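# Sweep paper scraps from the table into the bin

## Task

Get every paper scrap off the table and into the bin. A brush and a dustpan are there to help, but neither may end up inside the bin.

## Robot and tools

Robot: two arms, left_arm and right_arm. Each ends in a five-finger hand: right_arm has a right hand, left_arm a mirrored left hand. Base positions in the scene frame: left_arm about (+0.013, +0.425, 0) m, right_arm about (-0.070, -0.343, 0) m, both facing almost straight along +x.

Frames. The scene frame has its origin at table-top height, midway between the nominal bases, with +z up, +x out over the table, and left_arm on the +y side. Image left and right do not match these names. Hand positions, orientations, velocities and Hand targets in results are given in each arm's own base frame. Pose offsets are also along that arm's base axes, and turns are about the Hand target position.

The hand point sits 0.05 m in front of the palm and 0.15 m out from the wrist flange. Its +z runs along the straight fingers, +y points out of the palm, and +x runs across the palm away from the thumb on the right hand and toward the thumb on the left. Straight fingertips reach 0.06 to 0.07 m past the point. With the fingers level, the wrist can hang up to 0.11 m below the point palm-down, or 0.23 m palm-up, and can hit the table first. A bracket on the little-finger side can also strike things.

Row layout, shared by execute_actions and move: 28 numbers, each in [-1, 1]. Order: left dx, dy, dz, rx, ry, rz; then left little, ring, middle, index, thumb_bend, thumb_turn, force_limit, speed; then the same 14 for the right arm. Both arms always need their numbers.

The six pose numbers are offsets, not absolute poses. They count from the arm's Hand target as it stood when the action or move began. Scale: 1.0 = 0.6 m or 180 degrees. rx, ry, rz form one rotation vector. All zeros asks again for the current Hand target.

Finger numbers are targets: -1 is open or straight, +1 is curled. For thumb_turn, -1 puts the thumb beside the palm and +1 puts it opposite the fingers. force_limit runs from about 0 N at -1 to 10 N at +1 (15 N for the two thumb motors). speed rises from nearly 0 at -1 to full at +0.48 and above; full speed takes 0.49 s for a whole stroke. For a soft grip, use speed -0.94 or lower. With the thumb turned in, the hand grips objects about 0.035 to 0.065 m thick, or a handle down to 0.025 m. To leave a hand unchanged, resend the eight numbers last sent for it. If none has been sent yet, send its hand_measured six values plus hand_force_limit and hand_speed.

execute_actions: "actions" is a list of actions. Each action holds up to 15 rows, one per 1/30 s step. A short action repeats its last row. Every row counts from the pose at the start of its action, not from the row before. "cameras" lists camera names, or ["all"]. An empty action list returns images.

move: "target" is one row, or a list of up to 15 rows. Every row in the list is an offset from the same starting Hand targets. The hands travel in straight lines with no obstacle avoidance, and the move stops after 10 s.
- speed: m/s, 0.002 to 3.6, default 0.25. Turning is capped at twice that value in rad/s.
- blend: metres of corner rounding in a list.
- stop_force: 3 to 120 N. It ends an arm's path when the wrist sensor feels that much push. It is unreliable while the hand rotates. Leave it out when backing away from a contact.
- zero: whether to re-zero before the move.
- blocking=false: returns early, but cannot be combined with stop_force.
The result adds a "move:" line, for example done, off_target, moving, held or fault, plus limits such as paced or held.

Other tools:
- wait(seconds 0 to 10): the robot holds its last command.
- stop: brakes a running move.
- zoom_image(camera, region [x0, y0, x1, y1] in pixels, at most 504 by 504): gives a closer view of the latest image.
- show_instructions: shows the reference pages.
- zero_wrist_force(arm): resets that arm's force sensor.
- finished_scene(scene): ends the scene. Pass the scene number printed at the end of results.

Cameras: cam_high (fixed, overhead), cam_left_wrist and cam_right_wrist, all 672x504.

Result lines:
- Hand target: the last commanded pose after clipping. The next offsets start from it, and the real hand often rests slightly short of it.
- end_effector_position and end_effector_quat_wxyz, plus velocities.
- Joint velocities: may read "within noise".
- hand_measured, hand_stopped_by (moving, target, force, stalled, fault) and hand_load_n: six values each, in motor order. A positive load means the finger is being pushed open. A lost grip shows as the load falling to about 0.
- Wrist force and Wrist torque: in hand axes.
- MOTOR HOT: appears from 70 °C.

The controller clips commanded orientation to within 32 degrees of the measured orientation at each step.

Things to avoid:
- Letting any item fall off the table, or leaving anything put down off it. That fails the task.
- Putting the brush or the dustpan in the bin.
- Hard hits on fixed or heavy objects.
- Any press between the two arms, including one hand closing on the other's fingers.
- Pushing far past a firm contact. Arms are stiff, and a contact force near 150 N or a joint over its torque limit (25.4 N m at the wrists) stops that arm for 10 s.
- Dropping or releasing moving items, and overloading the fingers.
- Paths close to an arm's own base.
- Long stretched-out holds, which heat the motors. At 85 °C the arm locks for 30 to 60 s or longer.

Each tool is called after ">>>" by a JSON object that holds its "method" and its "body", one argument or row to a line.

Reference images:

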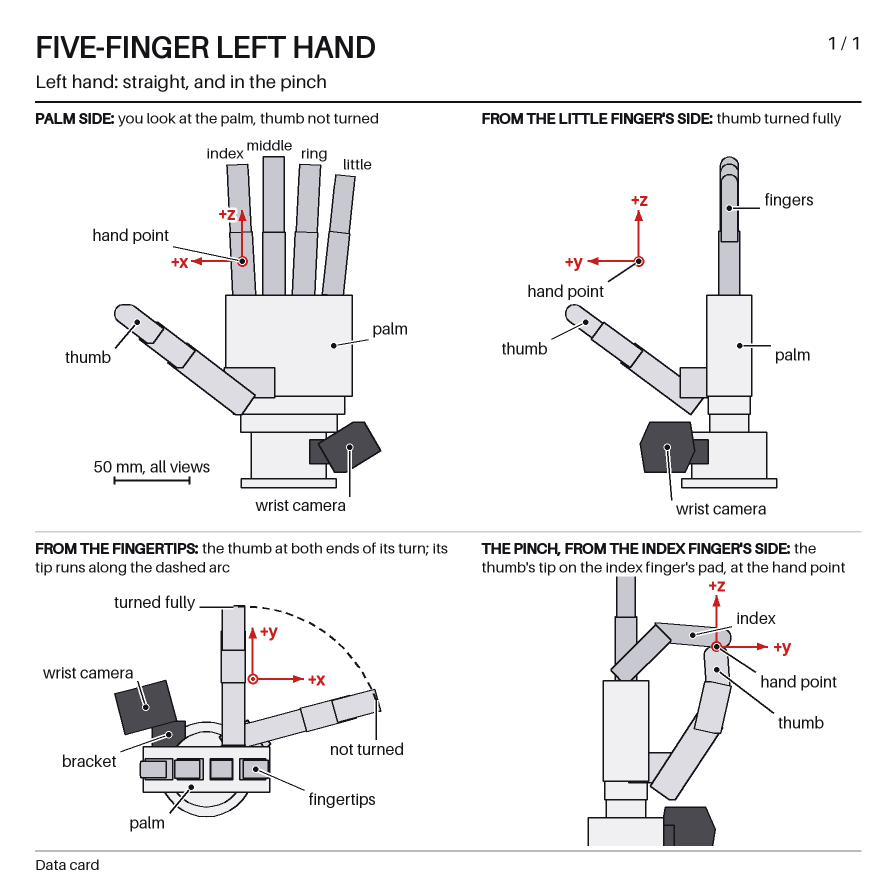

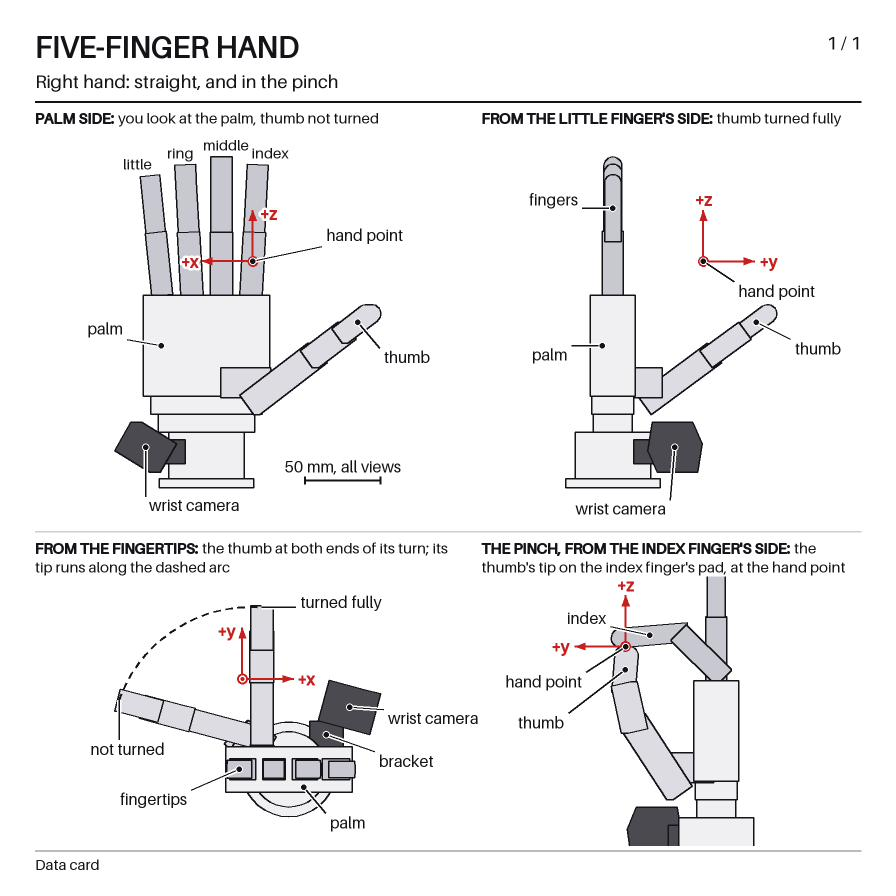

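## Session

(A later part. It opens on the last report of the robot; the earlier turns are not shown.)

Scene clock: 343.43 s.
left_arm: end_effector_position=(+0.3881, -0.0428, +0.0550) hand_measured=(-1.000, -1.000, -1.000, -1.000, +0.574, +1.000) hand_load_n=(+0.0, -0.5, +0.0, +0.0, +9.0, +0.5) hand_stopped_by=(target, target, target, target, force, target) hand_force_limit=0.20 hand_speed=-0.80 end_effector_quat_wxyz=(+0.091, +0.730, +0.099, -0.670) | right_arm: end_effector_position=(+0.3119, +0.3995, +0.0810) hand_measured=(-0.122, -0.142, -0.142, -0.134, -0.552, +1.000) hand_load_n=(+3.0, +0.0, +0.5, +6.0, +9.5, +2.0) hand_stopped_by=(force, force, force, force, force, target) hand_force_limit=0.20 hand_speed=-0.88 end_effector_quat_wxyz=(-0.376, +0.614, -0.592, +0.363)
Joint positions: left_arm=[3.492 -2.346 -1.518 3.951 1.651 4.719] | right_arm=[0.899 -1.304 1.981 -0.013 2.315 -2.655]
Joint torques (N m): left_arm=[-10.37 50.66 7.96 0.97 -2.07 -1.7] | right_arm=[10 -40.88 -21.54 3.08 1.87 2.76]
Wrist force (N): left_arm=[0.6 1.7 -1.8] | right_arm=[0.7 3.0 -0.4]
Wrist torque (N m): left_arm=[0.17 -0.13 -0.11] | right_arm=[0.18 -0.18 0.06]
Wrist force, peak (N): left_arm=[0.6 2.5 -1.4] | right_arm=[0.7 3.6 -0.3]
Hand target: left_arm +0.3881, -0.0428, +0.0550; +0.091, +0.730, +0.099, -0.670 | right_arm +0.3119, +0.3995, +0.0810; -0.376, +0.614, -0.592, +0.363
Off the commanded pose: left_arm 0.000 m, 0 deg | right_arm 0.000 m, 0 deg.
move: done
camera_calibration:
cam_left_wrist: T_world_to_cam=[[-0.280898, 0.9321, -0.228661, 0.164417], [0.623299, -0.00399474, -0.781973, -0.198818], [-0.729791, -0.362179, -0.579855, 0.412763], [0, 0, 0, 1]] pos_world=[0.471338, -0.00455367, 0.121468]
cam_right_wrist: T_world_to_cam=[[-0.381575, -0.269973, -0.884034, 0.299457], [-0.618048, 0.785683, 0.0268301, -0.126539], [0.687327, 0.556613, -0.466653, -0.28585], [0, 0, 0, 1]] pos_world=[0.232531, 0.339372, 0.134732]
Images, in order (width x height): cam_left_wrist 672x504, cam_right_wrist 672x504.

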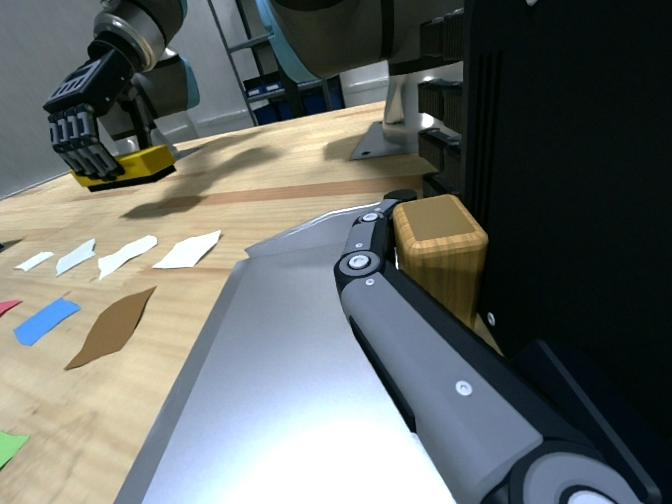

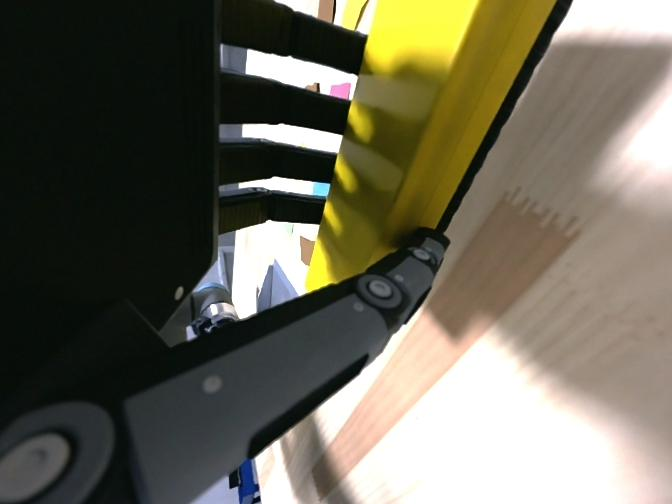

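>>> {"method": "move", "body": {
  "target": [0,0,0,0,0,0,-1,-1,-1,-1,0.95,1,0.6,-0.85,0,0,0.04,0,0,0,0.3,0.3,0.3,0.3,0.35,1,0.2,-0.88],
  "speed": 0.1
}}

>>> {"method": "move", "body": {
  "target": [
    [0,0,0.025,0,0,0,-1,-1,-1,-1,0.95,1,0.6,-0.85,0.05,-0.08,0.04,0,0,0.12,0.3,0.3,0.3,0.3,0.35,1,0.2,-0.88],
    [-0.0377,-0.0948,0.025,0,0,-0.1078,-1,-1,-1,-1,0.95,1,0.6,-0.85,0.1947,-0.32,0.0267,0,0,0.4778,0.3,0.3,0.3,0.3,0.35,1,0.2,-0.88],
    [-0.0377,-0.0948,0.002,0,0,-0.1078,-1,-1,-1,-1,0.95,1,0.6,-0.85,0.1947,-0.32,-0.107,0,0,0.4778,0.3,0.3,0.3,0.3,0.35,1,0.2,-0.88]
  ],
  "speed": 0.15,
  "cameras": ["all"]
}}

>>> {"method": "zoom_image", "body": {
  "camera": "cam_high",
  "region": [290, 150, 500, 300]
}}

Scene clock: 371.10 s.
left_arm: end_effector_position=(+0.3881, -0.0428, +0.0550) hand_measured=(-1.000, -1.000, -1.000, -1.000, +0.580, +1.000) hand_load_n=(+0.0, +0.0, +0.0, -0.5, +11.5, +0.5) hand_stopped_by=(target, target, target, target, force, target) hand_force_limit=0.60 hand_speed=-0.85 end_effector_quat_wxyz=(+0.091, +0.730, +0.099, -0.670) | right_arm: end_effector_position=(+0.3119, +0.3995, +0.1049) hand_measured=(-0.122, -0.142, -0.142, -0.134, -0.552, +1.000) hand_load_n=(+3.0, +0.5, +0.5, +6.0, +9.5, +1.5) hand_stopped_by=(force, force, force, force, force, target) hand_force_limit=0.20 hand_speed=-0.88 end_effector_quat_wxyz=(-0.376, +0.614, -0.592, +0.363)
Joint positions: left_arm=[3.492 -2.346 -1.518 3.951 1.651 4.719] | right_arm=[0.899 -1.341 1.954 0.051 2.315 -2.655]
Joint torques (N m): left_arm=[5.87 49.9 9.94 0.71 -0.82 -1.6] | right_arm=[5.11 -39.68 -21.41 3.09 0.18 2.58]
Wrist force (N): left_arm=[0.4 1.6 -1.9] | right_arm=[0.6 3.3 -0.4]
Wrist torque (N m): left_arm=[0.19 -0.14 -0.12] | right_arm=[0.26 -0.18 0.04]
Wrist force, peak (N): left_arm=[0.8 2.8 -1.2] | right_arm=[0.7 3.7 -0.5]
Hand target: left_arm +0.3881, -0.0428, +0.0550; +0.091, +0.730, +0.099, -0.670 | right_arm +0.3119, +0.3995, +0.1050; -0.376, +0.614, -0.592, +0.363
Off the commanded pose: left_arm 0.000 m, 0 deg | right_arm 0.000 m, 0 deg.
move: done

Scene clock: 378.20 s.
left_arm: end_effector_position=(+0.3655, -0.0997, +0.0562) hand_measured=(-1.000, -1.000, -1.000, -1.000, +0.580, +1.000) hand_load_n=(+0.0, +0.0, +0.0, +0.0, +8.0, +1.5) hand_stopped_by=(target, target, target, target, force, target) hand_force_limit=0.60 hand_speed=-0.85 end_effector_quat_wxyz=(-0.023, +0.737, -0.025, -0.675) | right_arm: end_effector_position=(+0.4287, +0.2075, +0.0409) hand_measured=(-0.122, -0.142, -0.142, -0.134, -0.552, +1.000) hand_load_n=(+3.0, +0.0, +0.0, +6.0, +9.0, +2.0) hand_stopped_by=(force, force, force, force, force, target) hand_force_limit=0.20 hand_speed=-0.88 end_effector_quat_wxyz=(-0.523, +0.852, -0.014, +0.009)
Joint positions: left_arm=[3.267 -2.35 -1.506 3.944 1.764 4.729] | right_arm=[-0.275 -0.835 1.754 1.09 0.525 -5.21]
Joint torques (N m): left_arm=[-10.97 35.51 5.36 0.52 1.42 2.05] | right_arm=[10.44 -28.33 -15.91 0.44 -3.05 2.77]
Wrist force (N): left_arm=[3.9 0.8 -0.9] | right_arm=[0.7 3.0 -0.2]
Wrist torque (N m): left_arm=[0.12 -0.16 -0.12] | right_arm=[0.16 -0.15 0.05]
Wrist force, peak (N): left_arm=[4.8 0.9 -1.6] | right_arm=[0.6 3.8 0.0]
Hand target: left_arm +0.3655, -0.0997, +0.0562; -0.023, +0.737, -0.025, -0.675 | right_arm +0.4287, +0.2075, +0.0408; -0.523, +0.852, -0.014, +0.009
Off the commanded pose: left_arm 0.000 m, 0 deg | right_arm 0.000 m, 0 deg.
move: done
camera_calibration:
cam_left_wrist: T_world_to_cam=[[0.0447498, 0.972471, -0.228686, 0.0963253], [0.586572, -0.210878, -0.781962, -0.191205], [-0.80866, -0.099148, -0.579861, 0.431405], [0, 0, 0, 1]] pos_world=[0.456704, -0.0912215, 0.122668]
cam_right_wrist: T_world_to_cam=[[0.242734, -0.399472, -0.884026, 0.0160532], [-0.826833, -0.561806, 0.0268382, 0.466627], [-0.507373, 0.724428, -0.466666, 0.199423], [0, 0, 0, 1]] pos_world=[0.483108, 0.124099, 0.0947319]

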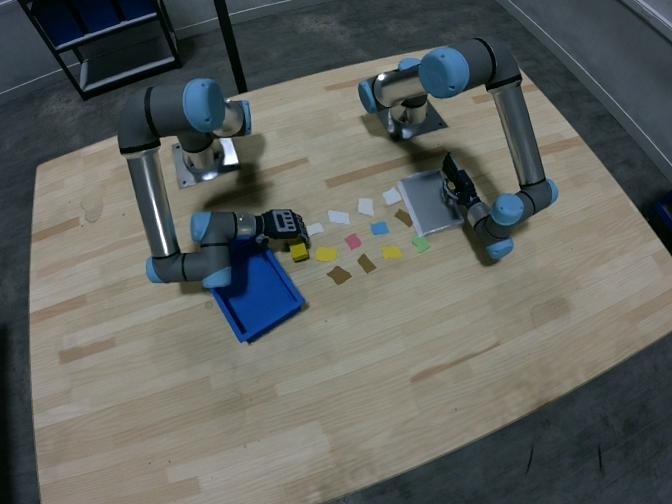

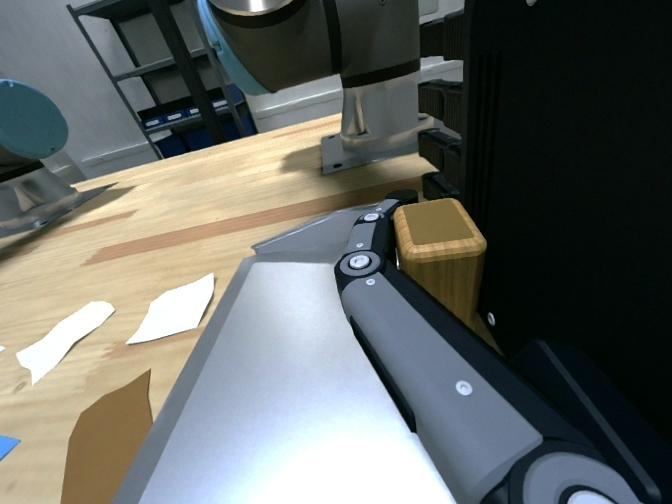

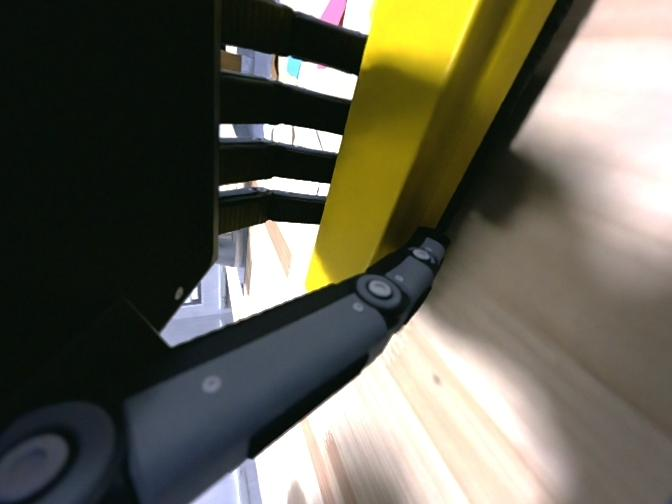

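Scaled by 2.400.

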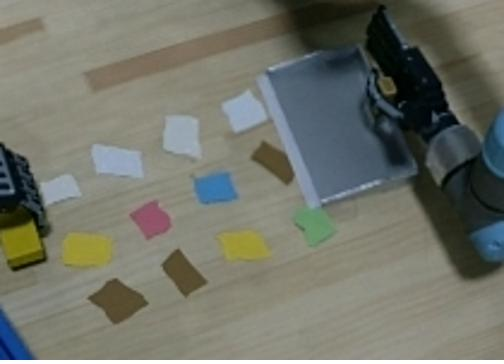

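>>> {"method": "move", "body": {
  "target": [0,0,-0.01,0,0,0,-1,-1,-1,-1,0.95,1,0.6,-0.85,-0.0233,0,-0.004,0,0,0,0.3,0.3,0.3,0.3,0.35,1,0.2,-0.88],
  "speed": 0.02,
  "stop_force": 4
}}

>>> {"method": "move", "body": {
  "target": [0,0,0,0,0,0,-1,-1,-1,-1,0.95,1,0.6,-0.85,0,0,-0.03,0,0,0,0.3,0.3,0.3,0.3,0.35,1,0.2,-0.88],
  "speed": 0.01,
  "stop_force": 8
}}

>>> {"method": "move", "body": {
  "target": [0,0,0,0,0,0,-1,-1,-1,-1,0.95,1,0.6,-0.85,0,0.25,0.0005,0,0,0,0.3,0.3,0.3,0.3,0.35,1,0.2,-0.88],
  "speed": 0.07,
  "stop_force": 20,
  "cameras": ["all"]
}}

>>> {"method": "zoom_image", "body": {
  "camera": "cam_high",
  "region": [290, 150, 500, 300]
}}

Scene clock: 422.60 s.
left_arm: end_effector_position=(+0.3655, -0.0997, +0.0555) hand_measured=(-1.000, -1.000, -1.000, -1.000, +0.580, +1.000) hand_load_n=(+0.0, +0.0, +0.0, +0.0, +7.5, +0.0) hand_stopped_by=(target, target, target, target, force, target) hand_force_limit=0.60 hand_speed=-0.85 end_effector_quat_wxyz=(-0.023, +0.737, -0.025, -0.675) | right_arm: end_effector_position=(+0.4147, +0.2075, +0.0384) hand_measured=(-0.122, -0.142, -0.142, -0.134, -0.552, +1.000) hand_load_n=(+3.0, +0.0, +0.5, +6.0, +9.5, +1.5) hand_stopped_by=(force, force, force, force, force, target) hand_force_limit=0.20 hand_speed=-0.88 end_effector_quat_wxyz=(-0.523, +0.852, -0.014, +0.009)
Joint positions: left_arm=[3.267 -2.351 -1.506 3.946 1.764 4.729] | right_arm=[-0.284 -0.849 1.802 1.07 0.528 -5.226]
Joint torques (N m): left_arm=[-10.79 51.89 24.84 -4.12 -1.92 0.55] | right_arm=[-10.95 -51.79 -1.29 0.59 0.32 -2.65]
Wrist force (N): left_arm=[2.7 1.4 -1.4] | right_arm=[0.5 3.1 -0.3]
Wrist torque (N m): left_arm=[0.11 -0.20 -0.05] | right_arm=[0.20 -0.12 0.19]
Wrist force, peak (N): left_arm=[-6.2 -1.0 -2.6] | right_arm=[0.6 3.3 -0.3]
Hand target: left_arm +0.3655, -0.0997, +0.0555; -0.023, +0.737, -0.025, -0.675 (not the last commanded pose) | right_arm +0.4147, +0.2075, +0.0384; -0.523, +0.852, -0.014, +0.009
Off the commanded pose: left_arm 0.005 m, 0 deg | right_arm 0.000 m, 0 deg.
move: contact (left_arm)

Scene clock: 424.37 s.
left_arm: end_effector_position=(+0.3655, -0.0997, +0.0555) hand_measured=(-1.000, -1.000, -1.000, -1.000, +0.580, +1.000) hand_load_n=(+0.0, +0.0, +0.0, +0.0, +7.5, +0.5) hand_stopped_by=(target, target, target, target, force, target) hand_force_limit=0.60 hand_speed=-0.85 end_effector_quat_wxyz=(-0.023, +0.737, -0.025, -0.675) | right_arm: end_effector_position=(+0.4147, +0.2075, +0.0322) hand_measured=(-0.122, -0.142, -0.144, -0.134, -0.552, +1.000) hand_load_n=(+3.5, +0.0, +1.0, +7.0, +8.5, +1.5) hand_stopped_by=(force, force, force, force, force, target) hand_force_limit=0.20 hand_speed=-0.88 end_effector_quat_wxyz=(-0.523, +0.852, -0.014, +0.009)
Joint positions: left_arm=[3.267 -2.351 -1.506 3.946 1.764 4.729] | right_arm=[-0.284 -0.837 1.802 1.058 0.528 -5.226]
Joint torques (N m): left_arm=[-11.47 51.49 24.64 -4 -1.79 -0.76] | right_arm=[-8.77 -50.85 -7 4.18 0.41 -2.58]
Wrist force (N): left_arm=[1.9 1.4 -1.6] | right_arm=[-1.1 -2.1 -1.1]
Wrist torque (N m): left_arm=[0.13 -0.18 -0.06] | right_arm=[0.05 -0.08 0.04]
Wrist force, peak (N): left_arm=[2.9 1.7 -1.5] | right_arm=[-1.3 -9.8 -5.5]
Hand target: left_arm +0.3655, -0.0997, +0.0555; -0.023, +0.737, -0.025, -0.675 | right_arm +0.4147, +0.2075, +0.0322; -0.523, +0.852, -0.014, +0.009 (not the last commanded pose)
Off the commanded pose: left_arm 0.000 m, 0 deg | right_arm 0.012 m, 0 deg.
move: contact (right_arm)

Scene clock: 427.67 s.
left_arm: end_effector_position=(+0.3655, -0.0997, +0.0555) hand_measured=(-1.000, -1.000, -1.000, -1.000, +0.580, +1.000) hand_load_n=(+0.0, +0.0, +0.0, +0.0, +7.5, +0.0) hand_stopped_by=(target, target, target, target, force, target) hand_force_limit=0.60 hand_speed=-0.85 end_effector_quat_wxyz=(-0.023, +0.737, -0.025, -0.675) | right_arm: end_effector_position=(+0.4147, +0.3575, +0.0325) hand_measured=(-0.122, -0.142, -0.142, -0.134, -0.552, +1.000) hand_load_n=(+2.5, +0.0, +0.0, +6.0, +9.5, +1.0) hand_stopped_by=(force, force, force, force, force, target) hand_force_limit=0.20 hand_speed=-0.88 end_effector_quat_wxyz=(-0.523, +0.852, -0.014, +0.009)
Joint positions: left_arm=[3.267 -2.351 -1.506 3.946 1.764 4.729] | right_arm=[0.062 -0.892 1.671 0.606 0.48 -4.504]
Joint torques (N m): left_arm=[-11.27 50.67 24.91 -4.01 -1.69 -1.07] | right_arm=[12.34 -51.7 -17.53 -0.3 0.67 2.69]
Wrist force (N): left_arm=[2.0 1.8 -1.4] | right_arm=[0.2 -0.8 -4.9]
Wrist torque (N m): left_arm=[0.18 -0.19 -0.06] | right_arm=[0.08 0.01 -0.09]
Wrist force, peak (N): left_arm=[3.1 1.6 -1.5] | right_arm=[0.2 -0.8 -5.7]
Hand target: left_arm +0.3655, -0.0997, +0.0555; -0.023, +0.737, -0.025, -0.675 | right_arm +0.4147, +0.3575, +0.0325; -0.523, +0.852, -0.014, +0.009
Off the commanded pose: left_arm 0.000 m, 0 deg | right_arm 0.000 m, 0 deg.
move: done
camera_calibration:
cam_left_wrist: T_world_to_cam=[[0.0447314, 0.972469, -0.228697, 0.0961749], [0.586509, -0.210884, -0.782007, -0.191718], [-0.808706, -0.0991527, -0.579795, 0.431012], [0, 0, 0, 1]] pos_world=[0.456704, -0.0912214, 0.121968]
cam_right_wrist: T_world_to_cam=[[0.242603, -0.39944, -0.884077, 0.0719142], [-0.826811, -0.561833, 0.0269558, 0.539537], [-0.507471, 0.724425, -0.466564, 0.0797262], [0, 0, 0, 1]] pos_world=[0.469107, 0.274099, 0.0862313]

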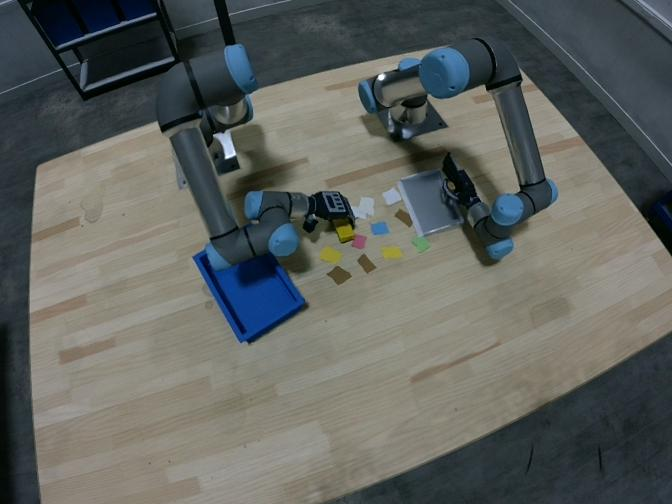

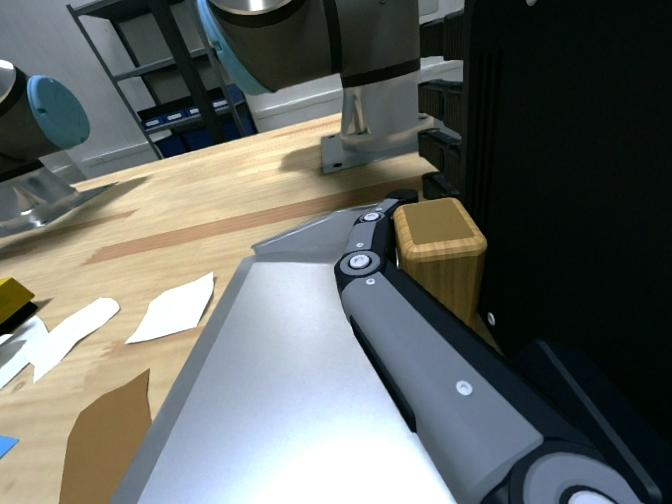

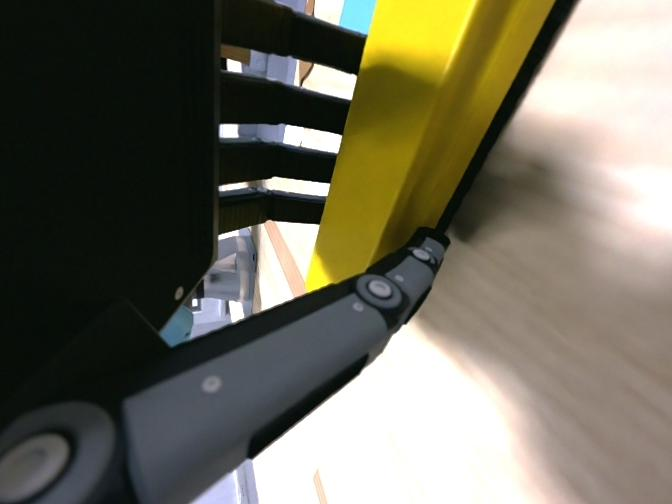

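Scaled by 2.400.

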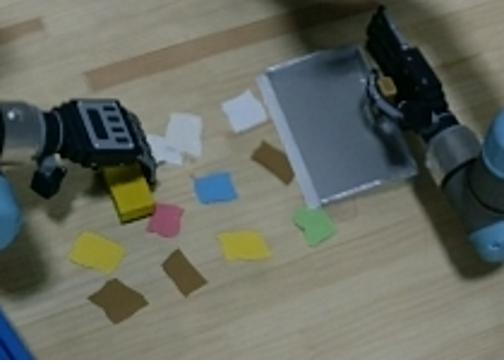

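>>> {"method": "move", "body": {
  "target": [
    [0,0,0,0,0,0,-1,-1,-1,-1,0.95,1,0.6,-0.85,0,0.337,0,0,0,0,0.3,0.3,0.3,0.3,0.35,1,0.2,-0.88],
    [0,0,0,0,0,0,-1,-1,-1,-1,0.95,1,0.6,-0.85,0,0.38,0.003,0,0,0,0.3,0.3,0.3,0.3,0.35,1,0.2,-0.88],
    [0,0,0,0,0,0,-1,-1,-1,-1,0.95,1,0.6,-0.85,0,0.434,0.003,0,0,0,0.3,0.3,0.3,0.3,0.35,1,0.2,-0.88]
  ],
  "speed": 0.07,
  "stop_force": 18,
  "cameras": ["all"]
}}

>>> {"method": "zoom_image", "body": {
  "camera": "cam_high",
  "region": [290, 150, 500, 300]
}}

Scene clock: 444.30 s.
left_arm: end_effector_position=(+0.3655, -0.0997, +0.0555) hand_measured=(-1.000, -1.000, -1.000, -1.000, +0.580, +1.000) hand_load_n=(+0.0, +0.0, +0.0, +0.0, +7.5, +0.5) hand_stopped_by=(target, target, target, target, force, target) hand_force_limit=0.60 hand_speed=-0.85 end_effector_quat_wxyz=(-0.023, +0.737, -0.025, -0.675) | right_arm: end_effector_position=(+0.4145, +0.5666, +0.0332) hand_measured=(-0.120, -0.142, -0.142, -0.134, -0.558, +1.000) hand_load_n=(+0.0, +0.0, +0.0, +22.5, +20.5, +9.5) hand_stopped_by=(force, force, force, force, force, target) hand_force_limit=0.20 hand_speed=-0.88 end_effector_quat_wxyz=(-0.523, +0.852, -0.014, +0.009)
Joint positions: left_arm=[3.267 -2.351 -1.506 3.946 1.764 4.729] | right_arm=[0.466 -0.808 1.346 0.277 0.672 -3.835]
Joint torques (N m): left_arm=[-10.59 42.64 21.94 1.78 -1.69 -0.95] | right_arm=[-11.4 -53.4 -5.95 2.33 -0.9 -3.47]
Wrist force (N): left_arm=[-2.5 -7.4 -1.2] | right_arm=[-3.3 -8.2 -7.8]
Wrist torque (N m): left_arm=[-0.36 -0.07 -0.27] | right_arm=[-0.16 0.45 0.55]
Wrist force, peak (N): left_arm=[-4.5 -13.3 -0.5] | right_arm=[-1.7 -2.2 -27.3]
Hand target: left_arm +0.3655, -0.0997, +0.0555; -0.023, +0.737, -0.025, -0.675 | right_arm +0.4145, +0.5666, +0.0332; -0.523, +0.852, -0.014, +0.009 (not the last commanded pose)
Off the commanded pose: left_arm 0.000 m, 0 deg | right_arm 0.051 m, 0 deg.
move: contact (right_arm); path passed 1 of 3 targets
camera_calibration:
cam_left_wrist: T_world_to_cam=[[0.0447498, 0.972471, -0.228686, 0.0961652], [0.586572, -0.210878, -0.781962, -0.191752], [-0.80866, -0.099148, -0.579861, 0.430999], [0, 0, 0, 1]] pos_world=[0.456704, -0.0912215, 0.121968]
cam_right_wrist: T_world_to_cam=[[0.242756, -0.398969, -0.884248, 0.155821], [-0.826769, -0.561915, 0.0265578, 0.656887], [-0.507468, 0.724621, -0.466263, -0.0716491], [0, 0, 0, 1]] pos_world=[0.468908, 0.483201, 0.0869316]

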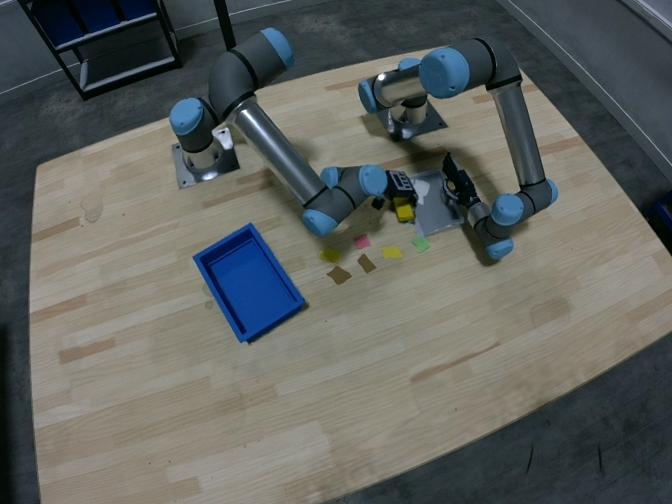

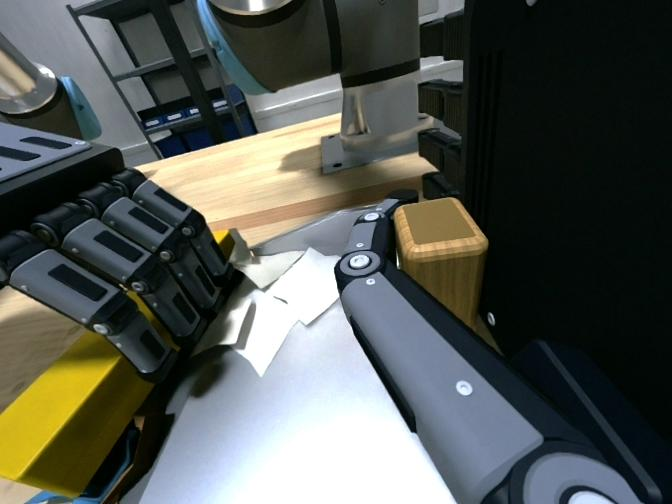

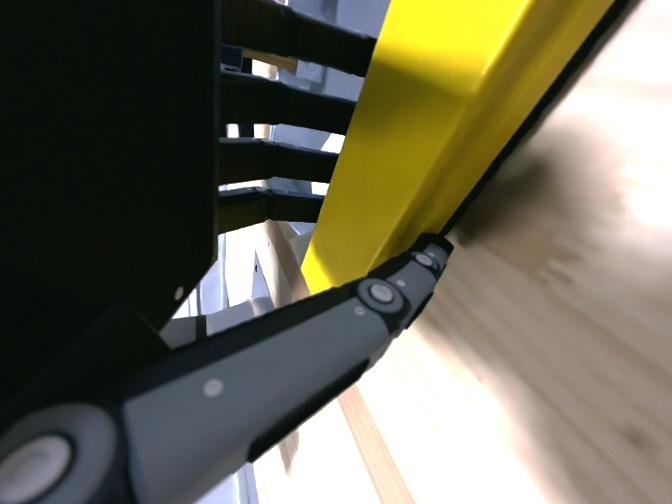

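Scaled by 2.400.

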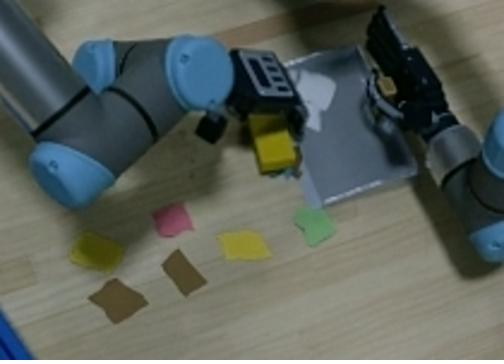

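>>> {"method": "move", "body": {
  "target": [
    [0,0,0,0,0,0,-1,-1,-1,-1,0.95,1,0.6,-0.85,0.005,-0.025,0.002,0,0,0,0.3,0.3,0.3,0.3,0.35,1,0.2,-0.88],
    [0,0,0,0,0,0,-1,-1,-1,-1,0.95,1,0.6,-0.85,0.01,-0.04,0.08,0,0,0,0.3,0.3,0.3,0.3,0.35,1,0.2,-0.88],
    [0,0,0,0,0,0,-1,-1,-1,-1,0.95,1,0.6,-0.85,0,-0.2,0.1,0,0,0,0.3,0.3,0.3,0.3,0.35,1,0.2,-0.88]
  ],
  "speed": 0.1,
  "blend": [0,0.01,0],
  "cameras": ["all"]
}}

>>> {"method": "zoom_image", "body": {
  "camera": "cam_high",
  "region": [290, 150, 500, 300]
}}

Scene clock: 465.87 s.
left_arm: end_effector_position=(+0.3655, -0.0997, +0.0555) hand_measured=(-1.000, -1.000, -1.000, -1.000, +0.580, +1.000) hand_load_n=(+0.0, +0.0, +0.0, +0.0, +7.5, +0.5) hand_stopped_by=(target, target, target, target, force, target) hand_force_limit=0.60 hand_speed=-0.85 end_effector_quat_wxyz=(-0.023, +0.737, -0.025, -0.675) | right_arm: end_effector_position=(+0.4145, +0.4466, +0.0932) hand_measured=(-0.120, -0.142, -0.142, -0.134, -0.554, +1.000) hand_load_n=(+0.0, +0.0, +0.5, +7.5, +9.0, -2.5) hand_stopped_by=(force, force, force, force, force, target) hand_force_limit=0.20 hand_speed=-0.88 end_effector_quat_wxyz=(-0.523, +0.852, -0.014, +0.009)
Joint positions: left_arm=[3.267 -2.351 -1.506 3.946 1.764 4.729] | right_arm=[0.251 -0.971 1.521 0.516 0.544 -4.14]
Joint torques (N m): left_arm=[-9.99 36.93 12.55 -3.69 -1.72 -0.94] | right_arm=[-10.7 -54.61 -6.25 3.98 -2.9 -2.54]
Wrist force (N): left_arm=[1.8 0.7 -1.5] | right_arm=[0.5 3.1 -0.9]
Wrist torque (N m): left_arm=[0.06 -0.19 -0.12] | right_arm=[0.22 -0.14 0.17]
Wrist force, peak (N): left_arm=[-3.3 -7.8 -1.2] | right_arm=[-3.6 -9.3 -8.3]
Hand target: left_arm +0.3655, -0.0997, +0.0555; -0.023, +0.737, -0.025, -0.675 | right_arm +0.4145, +0.4466, +0.0932; -0.523, +0.852, -0.014, +0.009
Off the commanded pose: left_arm 0.000 m, 0 deg | right_arm 0.000 m, 0 deg.
move: done
camera_calibration:
cam_left_wrist: T_world_to_cam=[[0.0447498, 0.972471, -0.228686, 0.0961652], [0.586572, -0.210878, -0.781962, -0.191752], [-0.80866, -0.099148, -0.579861, 0.430999], [0, 0, 0, 1]] pos_world=[0.456704, -0.0912215, 0.121968]
cam_right_wrist: T_world_to_cam=[[0.242756, -0.398969, -0.884248, 0.161], [-0.826769, -0.561915, 0.0265578, 0.587864], [-0.507468, 0.724621, -0.466263, 0.0432811], [0, 0, 0, 1]] pos_world=[0.468908, 0.363201, 0.146932]

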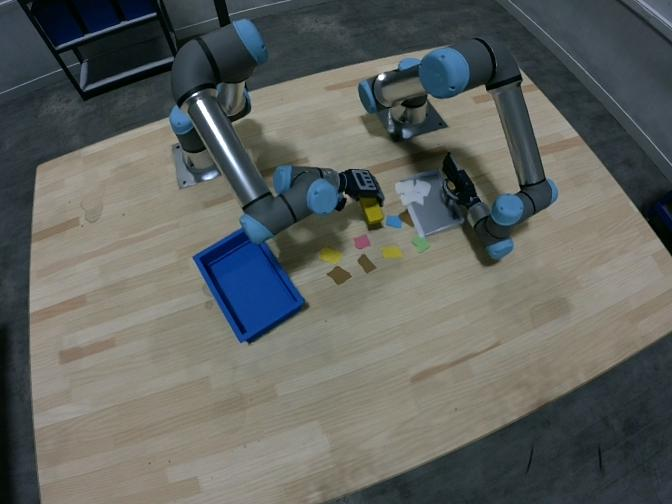

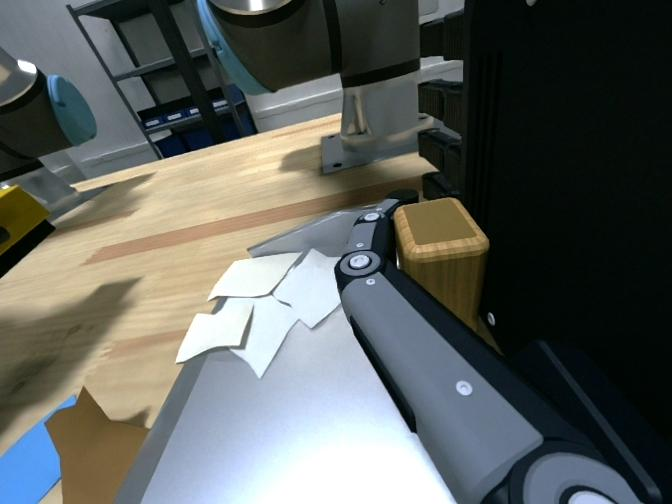

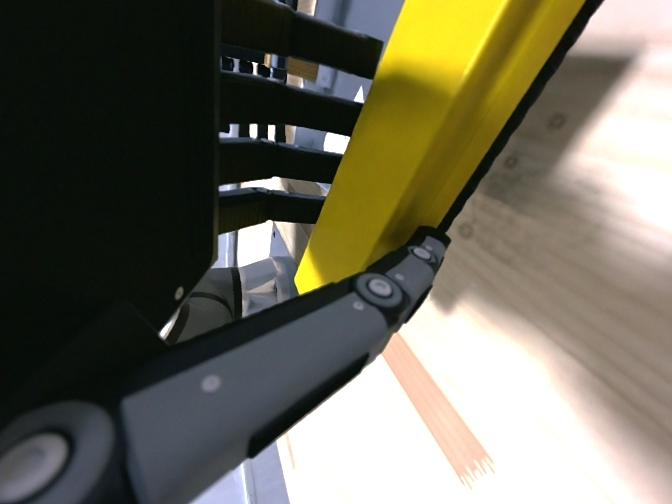

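Scaled by 2.400.

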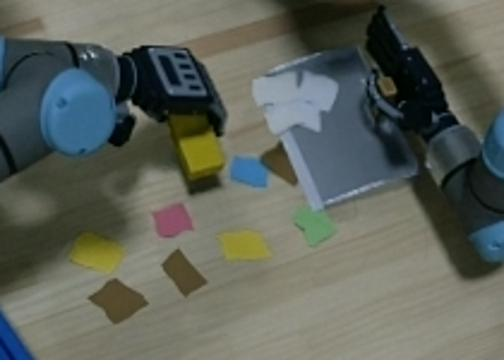

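>>> {"method": "move", "body": {
  "target": [0,0,0,0,0,0,-1,-1,-1,-1,0.95,1,0.6,-0.85,0,-0.02,-0.094,0,0,0,0.3,0.3,0.3,0.3,0.35,1,0.2,-0.88],
  "speed": 0.1
}}

>>> {"method": "move", "body": {
  "target": [0,0,0,0,0,0,-1,-1,-1,-1,0.95,1,0.6,-0.85,0,0,-0.03,0,0,0,0.3,0.3,0.3,0.3,0.35,1,0.2,-0.88],
  "speed": 0.01,
  "stop_force": 3
}}

>>> {"method": "move", "body": {
  "target": [0,0,0,0,0,0,-1,-1,-1,-1,0.95,1,0.6,-0.85,0,0,0,0,0,0,-0.6,-0.6,-0.6,-0.6,-0.95,1,-0.4,-0.6]
}}

>>> {"method": "move", "body": {
  "target": [0,0,0,0,0,0,-1,-1,-1,-1,0.95,1,0.6,-0.85,0,0,0.12,0,0,0,-0.6,-0.6,-0.6,-0.6,-0.95,1,-0.4,-0.6],
  "speed": 0.1,
  "cameras": ["all"]
}}

>>> {"method": "zoom_image", "body": {
  "camera": "cam_high",
  "region": [290, 150, 500, 300]
}}

Scene clock: 524.00 s.
left_arm: end_effector_position=(+0.3655, -0.0997, +0.0555) hand_measured=(-1.000, -1.000, -1.000, -1.000, +0.580, +1.000) hand_load_n=(+0.0, +0.0, +0.0, +0.0, +7.0, +0.5) hand_stopped_by=(target, target, target, target, force, target) hand_force_limit=0.60 hand_speed=-0.85 end_effector_quat_wxyz=(-0.023, +0.737, -0.025, -0.675) | right_arm: end_effector_position=(+0.4144, +0.4346, +0.0370) hand_measured=(-0.120, -0.142, -0.142, -0.134, -0.554, +1.000) hand_load_n=(+0.5, +0.0, +1.0, +7.0, +8.0, -2.0) hand_stopped_by=(force, force, force, force, force, target) hand_force_limit=0.20 hand_speed=-0.88 end_effector_quat_wxyz=(-0.523, +0.852, -0.014, +0.009)
Joint positions: left_arm=[3.267 -2.351 -1.506 3.946 1.764 4.729] | right_arm=[0.227 -0.899 1.578 0.423 0.533 -4.182]
Joint torques (N m): left_arm=[-10.58 36.03 7.18 -3.7 -1.62 -1.06] | right_arm=[-10.63 -30.67 -6.31 -0.55 -2.85 -2.72]
Wrist force (N): left_arm=[2.2 0.6 -1.6] | right_arm=[0.1 2.1 -1.2]
Wrist torque (N m): left_arm=[0.05 -0.23 -0.10] | right_arm=[0.15 -0.11 0.17]
Wrist force, peak (N): left_arm=[2.6 0.8 -2.0] | right_arm=[0.4 3.5 -0.9]
Hand target: left_arm +0.3655, -0.0997, +0.0555; -0.023, +0.737, -0.025, -0.675 | right_arm +0.4145, +0.4346, +0.0368; -0.523, +0.852, -0.014, +0.009
Off the commanded pose: left_arm 0.000 m, 0 deg | right_arm 0.000 m, 0 deg.
move: done

Scene clock: 525.70 s.
left_arm: end_effector_position=(+0.3655, -0.0997, +0.0555) hand_measured=(-1.000, -1.000, -1.000, -1.000, +0.580, +1.000) hand_load_n=(+0.0, +0.0, +0.0, +0.0, +7.0, +1.0) hand_stopped_by=(target, target, target, target, force, target) hand_force_limit=0.60 hand_speed=-0.85 end_effector_quat_wxyz=(-0.023, +0.737, -0.025, -0.675) | right_arm: end_effector_position=(+0.4145, +0.4346, +0.0322) hand_measured=(-0.120, -0.142, -0.144, -0.134, -0.552, +1.000) hand_load_n=(+0.0, +0.0, +1.5, +7.0, +7.0, -1.5) hand_stopped_by=(force, force, force, force, force, target) hand_force_limit=0.20 hand_speed=-0.88 end_effector_quat_wxyz=(-0.523, +0.852, -0.014, +0.009)
Joint positions: left_arm=[3.267 -2.351 -1.506 3.946 1.764 4.729] | right_arm=[0.226 -0.892 1.58 0.414 0.533 -4.182]
Joint torques (N m): left_arm=[-10.55 37.41 6.65 -3.92 -1.75 -0.97] | right_arm=[-8.2 -53.42 -20.38 4.16 0.61 -2.69]
Wrist force (N): left_arm=[2.5 0.5 -1.6] | right_arm=[0.3 1.3 -2.0]
Wrist torque (N m): left_arm=[0.04 -0.21 -0.11] | right_arm=[0.06 -0.07 0.17]
Wrist force, peak (N): left_arm=[2.6 0.9 -1.8] | right_arm=[-0.2 -4.4 -4.7]
Hand target: left_arm +0.3655, -0.0997, +0.0555; -0.023, +0.737, -0.025, -0.675 | right_arm +0.4144, +0.4346, +0.0322; -0.523, +0.852, -0.014, +0.009 (not the last commanded pose)
Off the commanded pose: left_arm 0.000 m, 0 deg | right_arm 0.013 m, 0 deg.
move: contact (right_arm)

Scene clock: 526.67 s.
left_arm: end_effector_position=(+0.3655, -0.0997, +0.0555) hand_measured=(-1.000, -1.000, -1.000, -1.000, +0.580, +1.000) hand_load_n=(+0.0, +0.0, +0.0, +0.0, +7.0, +1.0) hand_stopped_by=(target, target, target, target, force, target) hand_force_limit=0.60 hand_speed=-0.85 end_effector_quat_wxyz=(-0.023, +0.737, -0.025, -0.675) | right_arm: end_effector_position=(+0.4145, +0.4346, +0.0322) hand_measured=(-0.600, -0.600, -0.600, -0.600, -0.950, +1.000) hand_load_n=(+0.0, +0.0, +0.0, +0.0, +0.0, +0.0) hand_stopped_by=(target, target, target, target, target, target) hand_force_limit=-0.40 hand_speed=-0.60 end_effector_quat_wxyz=(-0.523, +0.852, -0.014, +0.009)
Joint positions: left_arm=[3.267 -2.351 -1.506 3.946 1.764 4.729] | right_arm=[0.226 -0.892 1.58 0.414 0.533 -4.182]
Joint torques (N m): left_arm=[-9.84 37.05 7.66 -3.79 -1.62 -0.85] | right_arm=[-8.73 -54.45 -17.63 3.45 -2.25 -2.51]
Wrist force (N): left_arm=[2.0 0.4 -1.8] | right_arm=[0.6 2.2 -1.0]
Wrist torque (N m): left_arm=[0.03 -0.20 -0.12] | right_arm=[0.16 -0.13 0.20]
Wrist force, peak (N): left_arm=[2.7 0.7 -1.5] | right_arm=[0.8 2.6 -1.1]
Hand target: left_arm +0.3655, -0.0997, +0.0555; -0.023, +0.737, -0.025, -0.675 | right_arm +0.4144, +0.4346, +0.0322; -0.523, +0.852, -0.014, +0.009
Off the commanded pose: left_arm 0.000 m, 0 deg | right_arm 0.000 m, 0 deg.
move: done

Scene clock: 527.97 s.
left_arm: end_effector_position=(+0.3655, -0.0997, +0.0555) hand_measured=(-1.000, -1.000, -1.000, -1.000, +0.580, +1.000) hand_load_n=(+0.0, +0.0, +0.0, +0.0, +7.5, +0.5) hand_stopped_by=(target, target, target, target, force, target) hand_force_limit=0.60 hand_speed=-0.85 end_effector_quat_wxyz=(-0.023, +0.737, -0.025, -0.675) | right_arm: end_effector_position=(+0.4144, +0.4346, +0.1041) hand_measured=(-0.600, -0.600, -0.600, -0.600, -0.950, +1.000) hand_load_n=(+0.0, +0.0, +0.0, +0.0, +0.0, +0.0) hand_stopped_by=(target, target, target, target, target, target) hand_force_limit=-0.40 hand_speed=-0.60 end_effector_quat_wxyz=(-0.523, +0.852, -0.014, +0.009)
Joint positions: left_arm=[3.267 -2.351 -1.506 3.946 1.764 4.729] | right_arm=[0.227 -0.99 1.529 0.562 0.533 -4.182]
Joint torques (N m): left_arm=[-10.1 36.96 7.5 -3.77 -1.55 -1.08] | right_arm=[-9.62 -52.69 -20.63 4.33 -2.09 -2.53]
Wrist force (N): left_arm=[2.3 0.8 -1.5] | right_arm=[0.0 2.2 -1.1]
Wrist torque (N m): left_arm=[0.07 -0.20 -0.12] | right_arm=[0.16 -0.05 0.11]
Wrist force, peak (N): left_arm=[2.6 0.8 -1.8] | right_arm=[0.6 2.3 -1.6]
Hand target: left_arm +0.3655, -0.0997, +0.0555; -0.023, +0.737, -0.025, -0.675 | right_arm +0.4144, +0.4346, +0.1042; -0.523, +0.852, -0.014, +0.009
Off the commanded pose: left_arm 0.000 m, 0 deg | right_arm 0.000 m, 0 deg.
move: done
camera_calibration:
cam_left_wrist: T_world_to_cam=[[0.0447314, 0.972469, -0.228697, 0.0961749], [0.586509, -0.210884, -0.782007, -0.191718], [-0.808706, -0.0991527, -0.579795, 0.431012], [0, 0, 0, 1]] pos_world=[0.456704, -0.0912214, 0.121968]
cam_right_wrist: T_world_to_cam=[[0.2428, -0.399075, -0.884187, 0.165882], [-0.826747, -0.561944, 0.0266047, 0.580742], [-0.507481, 0.72454, -0.466375, 0.0570607], [0, 0, 0, 1]] pos_world=[0.468808, 0.351201, 0.157832]

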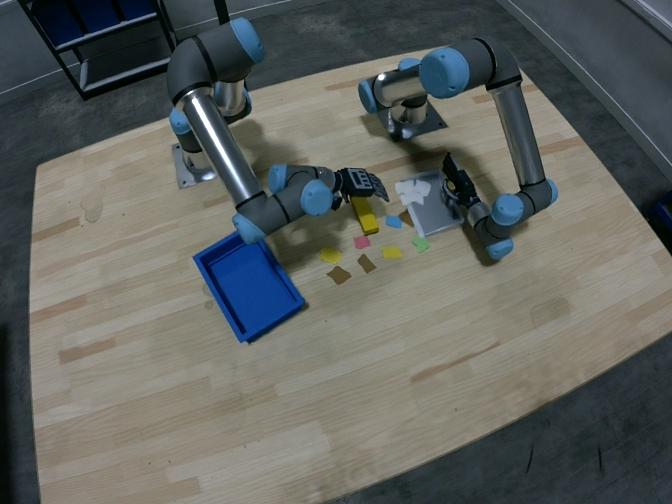

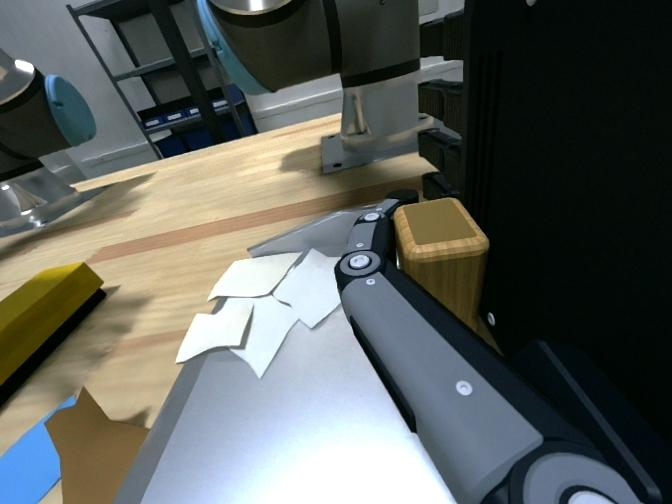

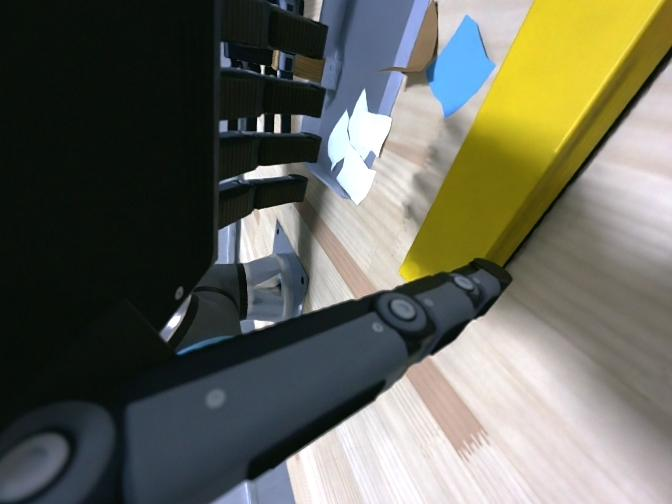

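Scaled by 2.400.

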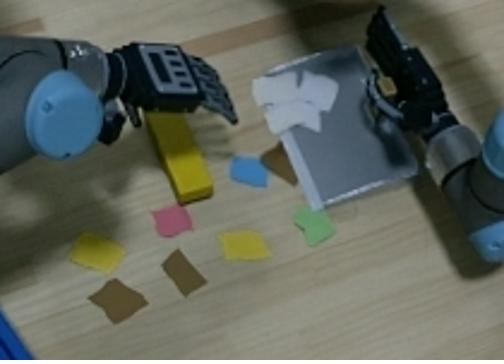

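>>> {"method": "move", "body": {
  "target": [
    [0,0,0,0,0,0,-1,-1,-1,-1,0.95,1,0.6,-0.85,0.0153,-0.0165,0,0,0,0,-0.6,-0.6,-0.6,-0.6,-0.99,1,-0.4,-0.6],
    [0,0,0,0,0,0,-1,-1,-1,-1,0.95,1,0.6,-0.85,0.0153,-0.0165,-0.1187,0,0,0,-0.6,-0.6,-0.6,-0.6,-0.99,1,-0.4,-0.6]
  ],
  "speed": 0.08,
  "stop_force": 6,
  "cameras": ["cam_right_wrist"]
}}

>>> {"method": "move", "body": {
  "target": [0,0,0,0,0,0,-1,-1,-1,-1,0.95,1,0.6,-0.85,0,0,0,0,0,0,0.3,0.3,0.3,0.3,0.3,1,-0.4,-0.88]
}}

>>> {"method": "move", "body": {
  "target": [0,0,0,0,0,0,-1,-1,-1,-1,0.95,1,0.6,-0.85,0,0,0,0,0,0,0.3,0.3,0.3,0.3,0.35,1,0.2,-0.88],
  "cameras": ["cam_right_wrist"]
}}

Scene clock: 570.13 s.
left_arm: end_effector_position=(+0.3655, -0.0997, +0.0555) hand_measured=(-1.000, -1.000, -1.000, -1.000, +0.580, +1.000) hand_load_n=(+0.0, +0.0, +0.0, +0.0, +7.5, +1.0) hand_stopped_by=(target, target, target, target, force, target) hand_force_limit=0.60 hand_speed=-0.85 end_effector_quat_wxyz=(-0.023, +0.737, -0.025, -0.675) | right_arm: end_effector_position=(+0.4236, +0.4247, +0.0330) hand_measured=(-0.600, -0.600, -0.600, -0.600, -0.990, +1.000) hand_load_n=(+0.0, +0.0, +0.0, +0.0, +0.0, +0.0) hand_stopped_by=(target, target, target, target, target, target) hand_force_limit=-0.40 hand_speed=-0.60 end_effector_quat_wxyz=(-0.523, +0.852, -0.014, +0.009)
Joint positions: left_arm=[3.267 -2.351 -1.506 3.946 1.764 4.729] | right_arm=[0.202 -0.879 1.563 0.455 0.522 -4.225]
Joint torques (N m): left_arm=[-10.47 36.64 7.87 -3.74 -1.42 -0.94] | right_arm=[9.62 -30.63 -5.89 -0.43 -0.2 2.61]
Wrist force (N): left_arm=[2.6 0.9 -1.5] | right_arm=[0.6 2.4 -1.0]
Wrist torque (N m): left_arm=[0.09 -0.23 -0.11] | right_arm=[0.20 -0.14 0.03]
Wrist force, peak (N): left_arm=[2.9 0.9 -1.5] | right_arm=[0.6 2.8 -1.0]
Hand target: left_arm +0.3655, -0.0997, +0.0555; -0.023, +0.737, -0.025, -0.675 | right_arm +0.4236, +0.4247, +0.0330; -0.523, +0.852, -0.014, +0.009
Off the commanded pose: left_arm 0.000 m, 0 deg | right_arm 0.000 m, 0 deg.
move: done
camera_calibration:
cam_right_wrist: T_world_to_cam=[[0.242682, -0.399018, -0.884245, 0.0968487], [-0.82679, -0.56188, 0.026636, 0.584754], [-0.507468, 0.724621, -0.466262, 0.03575], [0, 0, 0, 1]] pos_world=[0.478108, 0.341301, 0.0867314]
Images, in order (width x height): cam_right_wrist 672x504.

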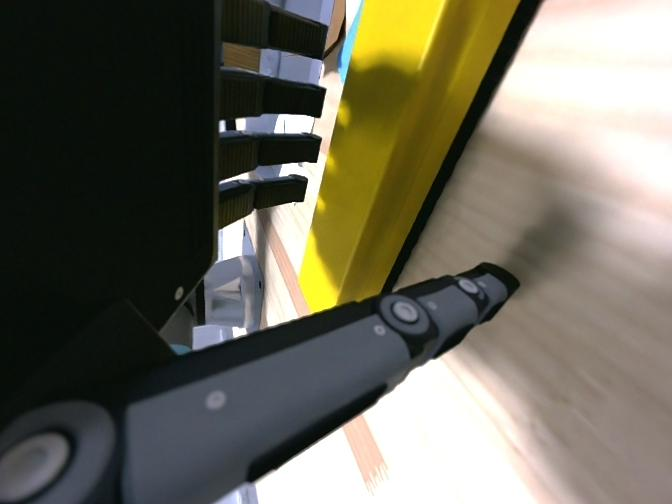

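Scene clock: 572.20 s.
left_arm: end_effector_position=(+0.3655, -0.0997, +0.0555) hand_measured=(-1.000, -1.000, -1.000, -1.000, +0.580, +1.000) hand_load_n=(+0.0, +0.0, +0.0, +0.0, +7.0, +1.0) hand_stopped_by=(target, target, target, target, force, target) hand_force_limit=0.60 hand_speed=-0.85 end_effector_quat_wxyz=(-0.023, +0.737, -0.025, -0.675) | right_arm: end_effector_position=(+0.4236, +0.4247, +0.0330) hand_measured=(+0.000, -0.032, -0.046, -0.034, -0.704, +1.000) hand_load_n=(+3.5, +1.5, +2.5, +3.5, +7.0, +1.0) hand_stopped_by=(force, force, force, force, force, target) hand_force_limit=-0.40 hand_speed=-0.88 end_effector_quat_wxyz=(-0.523, +0.852, -0.014, +0.009)
Joint positions: left_arm=[3.267 -2.351 -1.506 3.946 1.764 4.729] | right_arm=[0.202 -0.879 1.563 0.455 0.522 -4.225]
Joint torques (N m): left_arm=[-9.45 36.5 7.31 -3.74 -1.51 -0.87] | right_arm=[8.05 -30.74 -7.01 0.77 -0.19 2.29]
Wrist force (N): left_arm=[2.4 1.0 -1.5] | right_arm=[2.3 -4.2 -2.3]
Wrist torque (N m): left_arm=[0.11 -0.26 -0.10] | right_arm=[-0.07 -0.26 -0.11]
Wrist force, peak (N): left_arm=[2.8 0.5 -1.5] | right_arm=[1.9 -4.7 -2.5]
Hand target: left_arm +0.3655, -0.0997, +0.0555; -0.023, +0.737, -0.025, -0.675 | right_arm +0.4236, +0.4247, +0.0330; -0.523, +0.852, -0.014, +0.009
Off the commanded pose: left_arm 0.000 m, 0 deg | right_arm 0.000 m, 0 deg.
move: done

Scene clock: 572.70 s.
left_arm: end_effector_position=(+0.3655, -0.0997, +0.0555) hand_measured=(-1.000, -1.000, -1.000, -1.000, +0.580, +1.000) hand_load_n=(+0.0, +0.0, +0.0, +0.0, +7.0, +0.5) hand_stopped_by=(target, target, target, target, force, target) hand_force_limit=0.60 hand_speed=-0.85 end_effector_quat_wxyz=(-0.023, +0.737, -0.025, -0.675) | right_arm: end_effector_position=(+0.4236, +0.4247, +0.0330) hand_measured=(+0.000, -0.032, -0.046, -0.034, -0.698, +1.000) hand_load_n=(+4.0, +2.0, +2.5, +3.5, +9.0, +1.0) hand_stopped_by=(force, force, force, force, force, target) hand_force_limit=0.20 hand_speed=-0.88 end_effector_quat_wxyz=(-0.523, +0.852, -0.014, +0.009)
Joint positions: left_arm=[3.267 -2.351 -1.506 3.946 1.764 4.729] | right_arm=[0.202 -0.879 1.563 0.455 0.522 -4.225]
Joint torques (N m): left_arm=[-9.31 37.36 7.97 -3.92 -1.5 -1.07] | right_arm=[6.05 -30.49 -7.01 0.88 -0.25 2.11]
Wrist force (N): left_arm=[2.0 0.7 -1.8] | right_arm=[2.3 -2.9 -2.9]
Wrist torque (N m): left_arm=[0.09 -0.22 -0.11] | right_arm=[-0.07 -0.25 -0.10]
Wrist force, peak (N): left_arm=[2.9 0.8 -1.5] | right_arm=[2.0 -4.6 -2.4]
Hand target: left_arm +0.3655, -0.0997, +0.0555; -0.023, +0.737, -0.025, -0.675 | right_arm +0.4236, +0.4247, +0.0330; -0.523, +0.852, -0.014, +0.009
Off the commanded pose: left_arm 0.000 m, 0 deg | right_arm 0.000 m, 0 deg.
move: done
camera_calibration:
cam_right_wrist: T_world_to_cam=[[0.242736, -0.399024, -0.884228, 0.0968482], [-0.826752, -0.561936, 0.0266266, 0.584674], [-0.507504, 0.724574, -0.466296, 0.0357358], [0, 0, 0, 1]] pos_world=[0.478008, 0.341301, 0.0867315]
Images, in order (width x height): cam_right_wrist 672x504.

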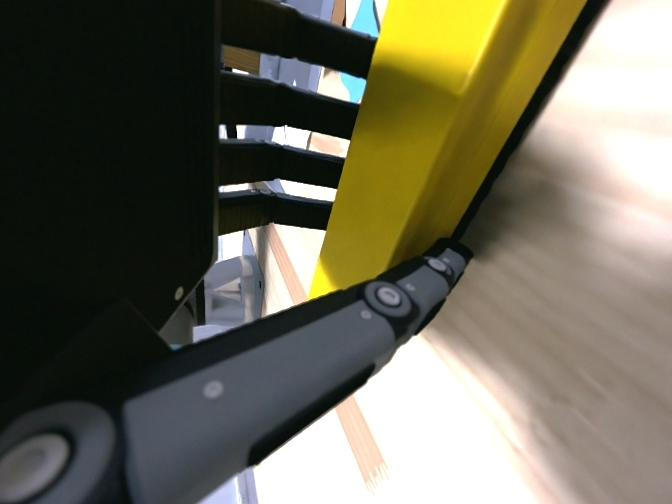

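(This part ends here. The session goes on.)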